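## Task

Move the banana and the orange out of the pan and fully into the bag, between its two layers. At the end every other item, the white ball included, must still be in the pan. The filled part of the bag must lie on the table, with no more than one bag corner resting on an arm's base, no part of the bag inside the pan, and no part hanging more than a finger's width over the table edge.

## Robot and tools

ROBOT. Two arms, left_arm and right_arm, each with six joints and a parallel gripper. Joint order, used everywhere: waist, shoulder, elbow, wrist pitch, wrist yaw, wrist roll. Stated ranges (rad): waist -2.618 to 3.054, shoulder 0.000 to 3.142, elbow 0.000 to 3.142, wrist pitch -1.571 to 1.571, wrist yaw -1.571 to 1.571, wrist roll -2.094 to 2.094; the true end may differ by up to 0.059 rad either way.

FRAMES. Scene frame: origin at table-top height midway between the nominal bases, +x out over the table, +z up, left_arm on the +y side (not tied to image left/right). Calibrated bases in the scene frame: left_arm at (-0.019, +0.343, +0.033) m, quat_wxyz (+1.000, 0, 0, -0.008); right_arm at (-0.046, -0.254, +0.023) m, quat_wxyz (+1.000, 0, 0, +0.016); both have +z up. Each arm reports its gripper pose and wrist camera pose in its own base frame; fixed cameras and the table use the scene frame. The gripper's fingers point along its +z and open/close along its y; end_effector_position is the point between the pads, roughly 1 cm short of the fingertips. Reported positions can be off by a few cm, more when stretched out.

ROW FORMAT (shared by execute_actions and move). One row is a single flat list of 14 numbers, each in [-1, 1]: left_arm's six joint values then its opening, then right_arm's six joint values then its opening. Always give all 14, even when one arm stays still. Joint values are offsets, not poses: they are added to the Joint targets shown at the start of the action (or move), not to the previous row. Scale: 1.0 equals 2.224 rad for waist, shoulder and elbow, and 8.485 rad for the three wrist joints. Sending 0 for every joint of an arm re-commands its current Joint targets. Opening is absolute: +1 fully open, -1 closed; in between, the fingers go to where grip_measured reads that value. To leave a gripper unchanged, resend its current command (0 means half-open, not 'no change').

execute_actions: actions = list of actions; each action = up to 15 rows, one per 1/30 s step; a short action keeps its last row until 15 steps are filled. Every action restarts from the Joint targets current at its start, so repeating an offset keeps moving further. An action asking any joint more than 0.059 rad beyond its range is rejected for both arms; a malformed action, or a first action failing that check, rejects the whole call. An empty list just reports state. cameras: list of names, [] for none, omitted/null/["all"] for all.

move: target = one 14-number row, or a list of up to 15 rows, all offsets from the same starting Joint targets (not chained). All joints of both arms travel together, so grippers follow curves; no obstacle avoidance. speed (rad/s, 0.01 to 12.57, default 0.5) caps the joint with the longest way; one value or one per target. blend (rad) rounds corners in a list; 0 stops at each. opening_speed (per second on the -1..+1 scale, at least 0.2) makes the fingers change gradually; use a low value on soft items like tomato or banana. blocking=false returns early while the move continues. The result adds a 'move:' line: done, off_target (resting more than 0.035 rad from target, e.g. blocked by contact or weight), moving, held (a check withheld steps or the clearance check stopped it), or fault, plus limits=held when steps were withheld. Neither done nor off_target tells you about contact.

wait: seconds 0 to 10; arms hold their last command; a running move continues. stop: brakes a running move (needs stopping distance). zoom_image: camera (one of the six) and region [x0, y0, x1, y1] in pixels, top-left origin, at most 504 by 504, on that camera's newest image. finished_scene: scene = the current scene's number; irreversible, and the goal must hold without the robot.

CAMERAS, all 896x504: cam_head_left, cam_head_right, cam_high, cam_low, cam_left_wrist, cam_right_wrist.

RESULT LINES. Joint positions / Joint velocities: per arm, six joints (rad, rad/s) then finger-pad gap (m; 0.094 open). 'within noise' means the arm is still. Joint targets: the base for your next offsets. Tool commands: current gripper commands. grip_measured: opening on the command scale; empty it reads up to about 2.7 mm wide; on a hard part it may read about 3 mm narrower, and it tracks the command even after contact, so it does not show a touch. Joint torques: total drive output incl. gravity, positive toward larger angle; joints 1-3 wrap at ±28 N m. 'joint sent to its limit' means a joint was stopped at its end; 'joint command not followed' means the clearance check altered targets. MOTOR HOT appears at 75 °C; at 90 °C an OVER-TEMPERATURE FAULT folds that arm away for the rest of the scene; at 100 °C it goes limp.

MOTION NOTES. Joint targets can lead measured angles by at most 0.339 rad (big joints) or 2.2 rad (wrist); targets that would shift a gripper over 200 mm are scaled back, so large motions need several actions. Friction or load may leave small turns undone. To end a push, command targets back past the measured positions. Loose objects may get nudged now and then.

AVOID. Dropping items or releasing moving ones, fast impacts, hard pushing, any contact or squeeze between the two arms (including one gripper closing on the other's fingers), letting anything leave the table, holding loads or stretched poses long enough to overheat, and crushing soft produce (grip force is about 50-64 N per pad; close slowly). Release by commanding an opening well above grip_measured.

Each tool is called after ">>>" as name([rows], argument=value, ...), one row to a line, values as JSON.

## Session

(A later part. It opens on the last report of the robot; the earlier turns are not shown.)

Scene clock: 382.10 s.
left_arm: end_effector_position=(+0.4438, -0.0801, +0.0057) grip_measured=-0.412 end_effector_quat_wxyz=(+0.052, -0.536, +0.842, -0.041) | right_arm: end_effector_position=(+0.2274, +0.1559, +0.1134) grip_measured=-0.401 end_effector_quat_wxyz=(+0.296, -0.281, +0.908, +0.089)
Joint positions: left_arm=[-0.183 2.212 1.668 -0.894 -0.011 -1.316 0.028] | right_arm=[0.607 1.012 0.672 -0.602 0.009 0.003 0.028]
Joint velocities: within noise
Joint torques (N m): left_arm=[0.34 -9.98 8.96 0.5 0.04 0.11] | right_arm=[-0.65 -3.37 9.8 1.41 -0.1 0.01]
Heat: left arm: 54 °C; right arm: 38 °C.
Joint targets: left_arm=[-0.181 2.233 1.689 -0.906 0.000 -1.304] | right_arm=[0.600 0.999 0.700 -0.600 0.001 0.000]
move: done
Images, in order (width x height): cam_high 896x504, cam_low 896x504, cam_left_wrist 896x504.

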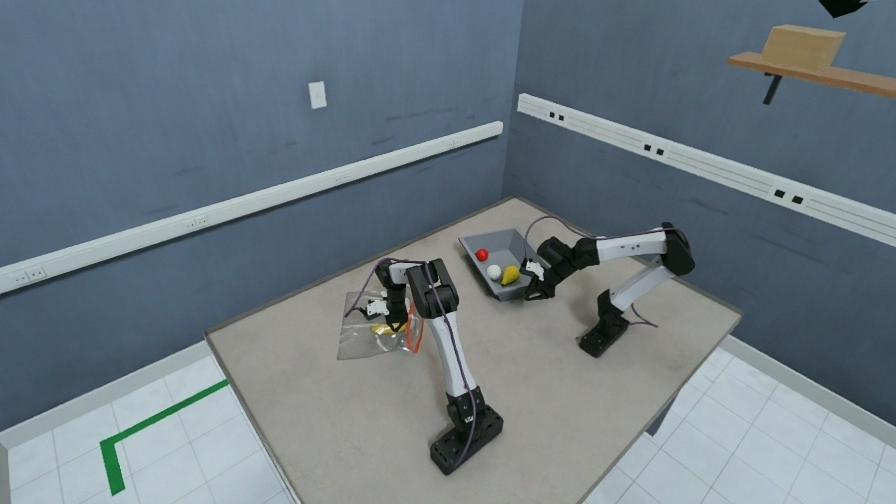

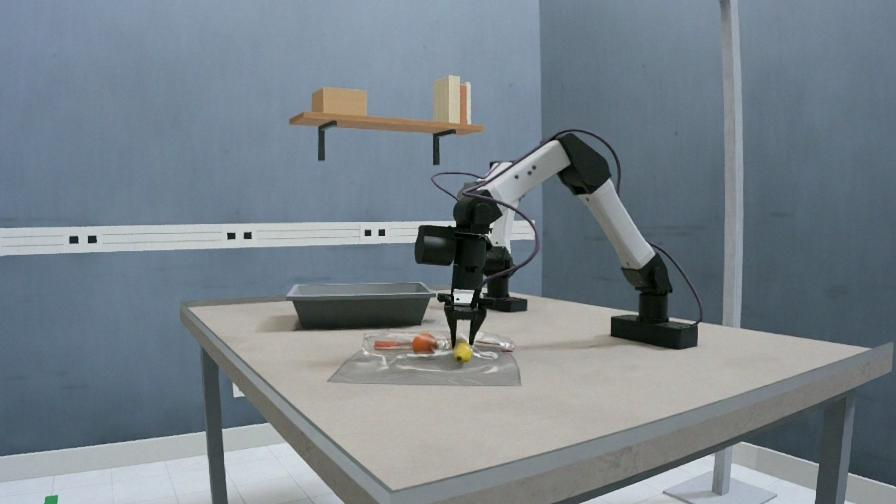

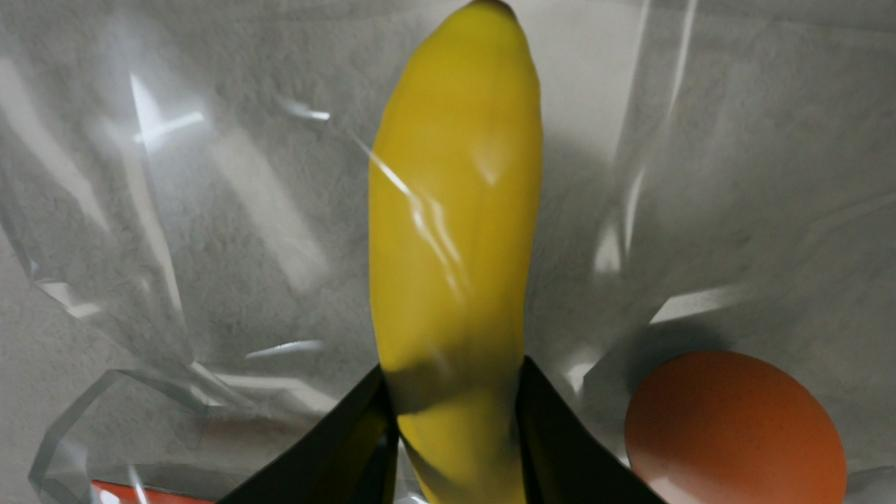

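>>> move(target=[0,0.0036,-0.0054,0.0024,0,0,-0.42,0,0,0,0,0,0,-0.4], speed=0.1, cameras=[])

>>> move(target=[0,0,0,0,0,0,0.2,0,0,0,0,0,0,-0.4], opening_speed=0.5, cameras=["cam_left_wrist"])

>>> move([
  [0,-0.025,0.045,-0.0195,0,0,0.2,0,0,0,0,0,0,-0.4],
  [0,-0.045,0.1000,-0.038,0,0,0.2,0,0,0,0,0,0,-0.4],
], blend=0.03, speed=0.25, cameras=["cam_low","cam_left_wrist","cam_high","cam_head_left"])

>>> zoom_image(camera="cam_low", region=[300, 230, 560, 400])

>>> zoom_image(camera="cam_head_left", region=[240, 200, 400, 300])

Scene clock: 383.30 s.
left_arm: end_effector_position=(+0.4429, -0.0800, +0.0023) grip_measured=-0.412 end_effector_quat_wxyz=(+0.049, -0.535, +0.842, -0.038) | right_arm: end_effector_position=(+0.2274, +0.1559, +0.1134) grip_measured=-0.401 end_effector_quat_wxyz=(+0.296, -0.281, +0.908, +0.089)
Joint positions: left_arm=[-0.183 2.22 1.668 -0.894 -0.011 -1.315 0.028] | right_arm=[0.607 1.012 0.672 -0.602 0.009 0.003 0.028]
Joint velocities: within noise
Joint torques (N m): left_arm=[0.38 -10.03 7.77 0.73 0.05 0.06] | right_arm=[-0.65 -3.36 9.81 1.4 -0.1 0.01]
Heat: left arm: 54 °C; right arm: 38 °C.
Joint targets: left_arm=[-0.181 2.241 1.677 -0.886 0.000 -1.304] | right_arm=[0.600 0.999 0.700 -0.600 0.001 0.000]
move: done
No camera images: "cameras" was empty.

Scene clock: 384.77 s.
left_arm: end_effector_position=(+0.4429, -0.0800, +0.0023) grip_measured=+0.198 end_effector_quat_wxyz=(+0.049, -0.535, +0.842, -0.038) | right_arm: end_effector_position=(+0.2274, +0.1559, +0.1134) grip_measured=-0.401 end_effector_quat_wxyz=(+0.296, -0.281, +0.908, +0.089)
Joint positions: left_arm=[-0.183 2.22 1.668 -0.894 -0.011 -1.314 0.056] | right_arm=[0.607 1.012 0.672 -0.602 0.009 0.003 0.028]
Joint velocities: within noise
Joint torques (N m): left_arm=[0.35 -10.03 7.79 0.73 0.05 0.06] | right_arm=[-0.65 -3.38 9.8 1.41 -0.11 0.01]
Heat: left arm: 53 °C; right arm: 38 °C.
Joint targets: left_arm=[-0.181 2.241 1.677 -0.886 0.000 -1.304] | right_arm=[0.600 0.999 0.700 -0.600 0.001 0.000]
move: done
Images, in order (width x height): cam_left_wrist 896x504.

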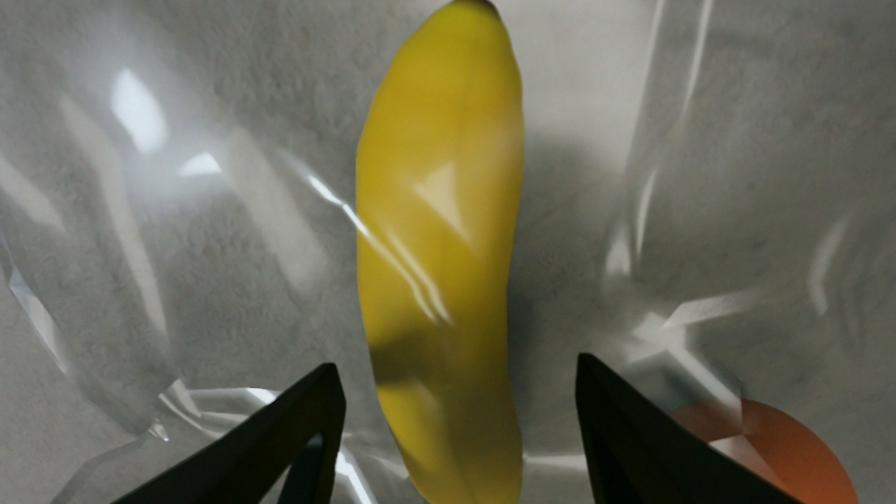

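Scene clock: 386.73 s.
left_arm: end_effector_position=(+0.4347, -0.0785, +0.0734) grip_measured=+0.198 end_effector_quat_wxyz=(+0.035, -0.536, +0.843, -0.024) | right_arm: end_effector_position=(+0.2274, +0.1559, +0.1134) grip_measured=-0.401 end_effector_quat_wxyz=(+0.296, -0.281, +0.908, +0.089)
Joint positions: left_arm=[-0.183 2.171 1.88 -1.196 -0.011 -1.314 0.056] | right_arm=[0.607 1.012 0.672 -0.602 0.009 0.003 0.028]
Joint velocities: within noise
Joint torques (N m): left_arm=[0.31 -13.82 8.98 0.43 0.04 0.06] | right_arm=[-0.65 -3.36 9.8 1.4 -0.1 0.01]
Heat: left arm: 54 °C; right arm: 38 °C.
Joint targets: left_arm=[-0.181 2.140 1.899 -1.208 0.000 -1.304] | right_arm=[0.600 0.999 0.700 -0.600 0.001 0.000]
move: done
Images, in order (width x height): cam_head_left 896x504, cam_high 896x504, cam_low 896x504, cam_left_wrist 896x504.

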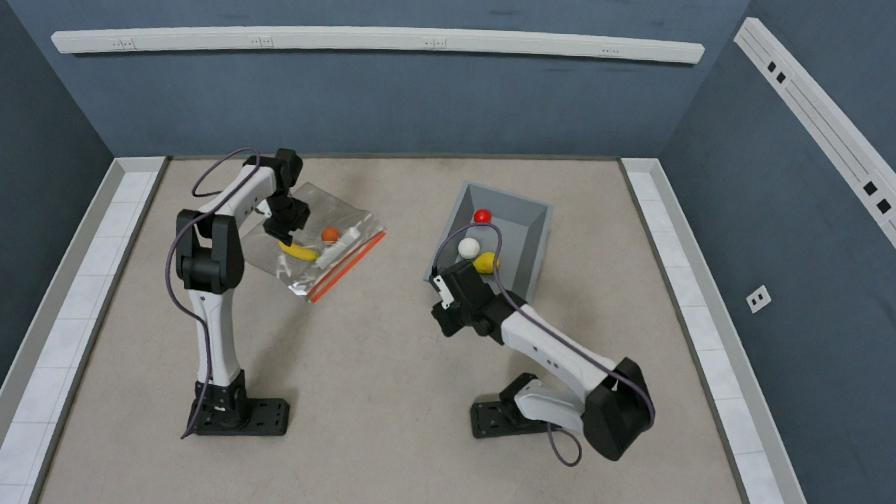

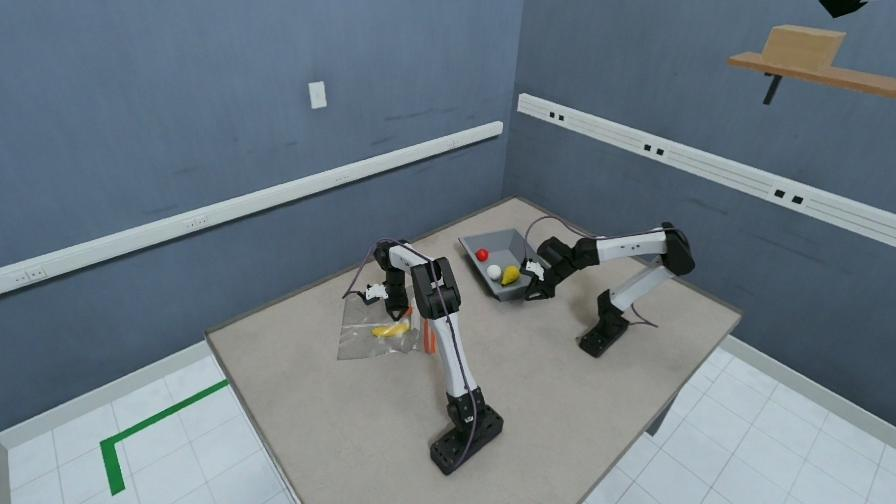

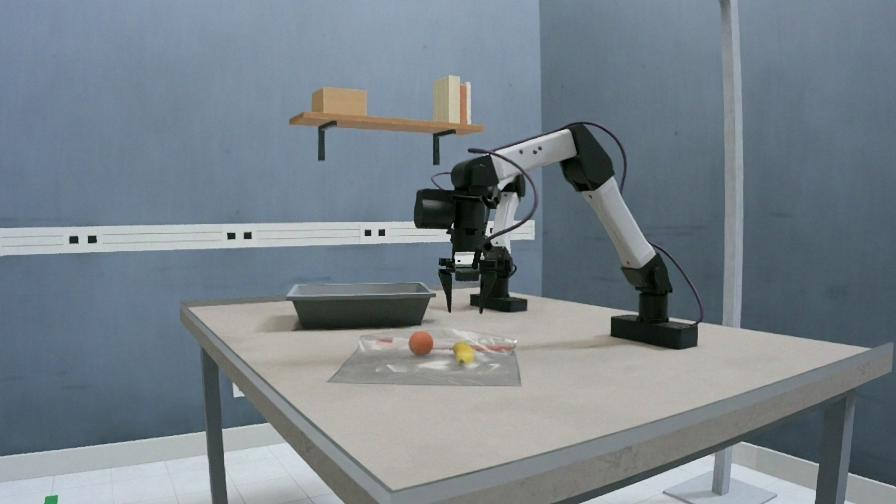

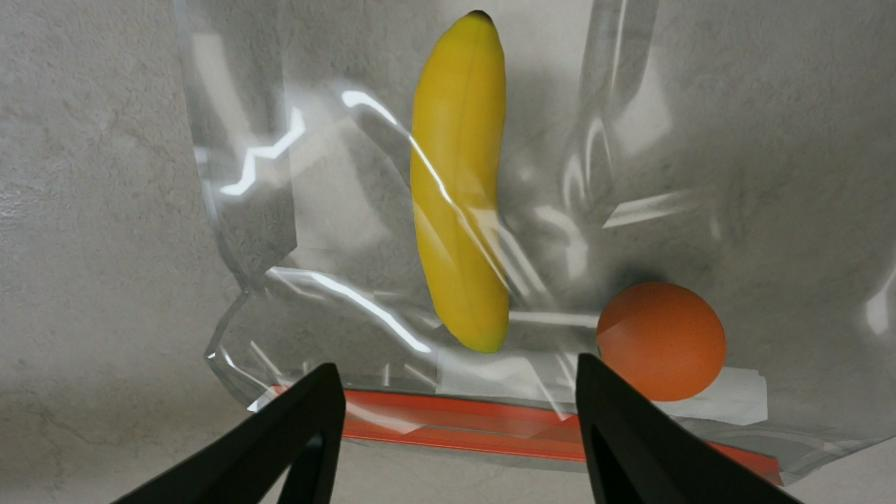

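Scaled by 1.938 from the camera's 896x504 image, which has a finer 1280x720 frame.

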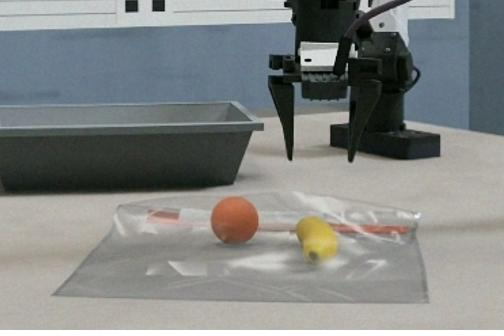

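Scaled by 3.150 from the camera's 896x504 image, which has a finer 1280x720 frame.

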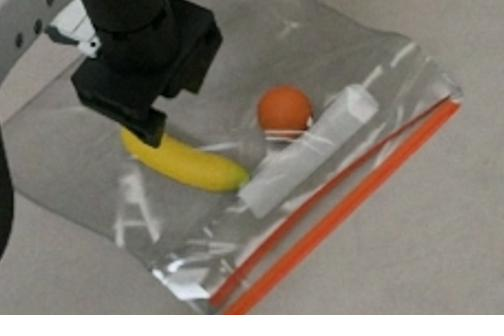

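>>> finished_scene(scene=2)

The scene is finished: the task was done.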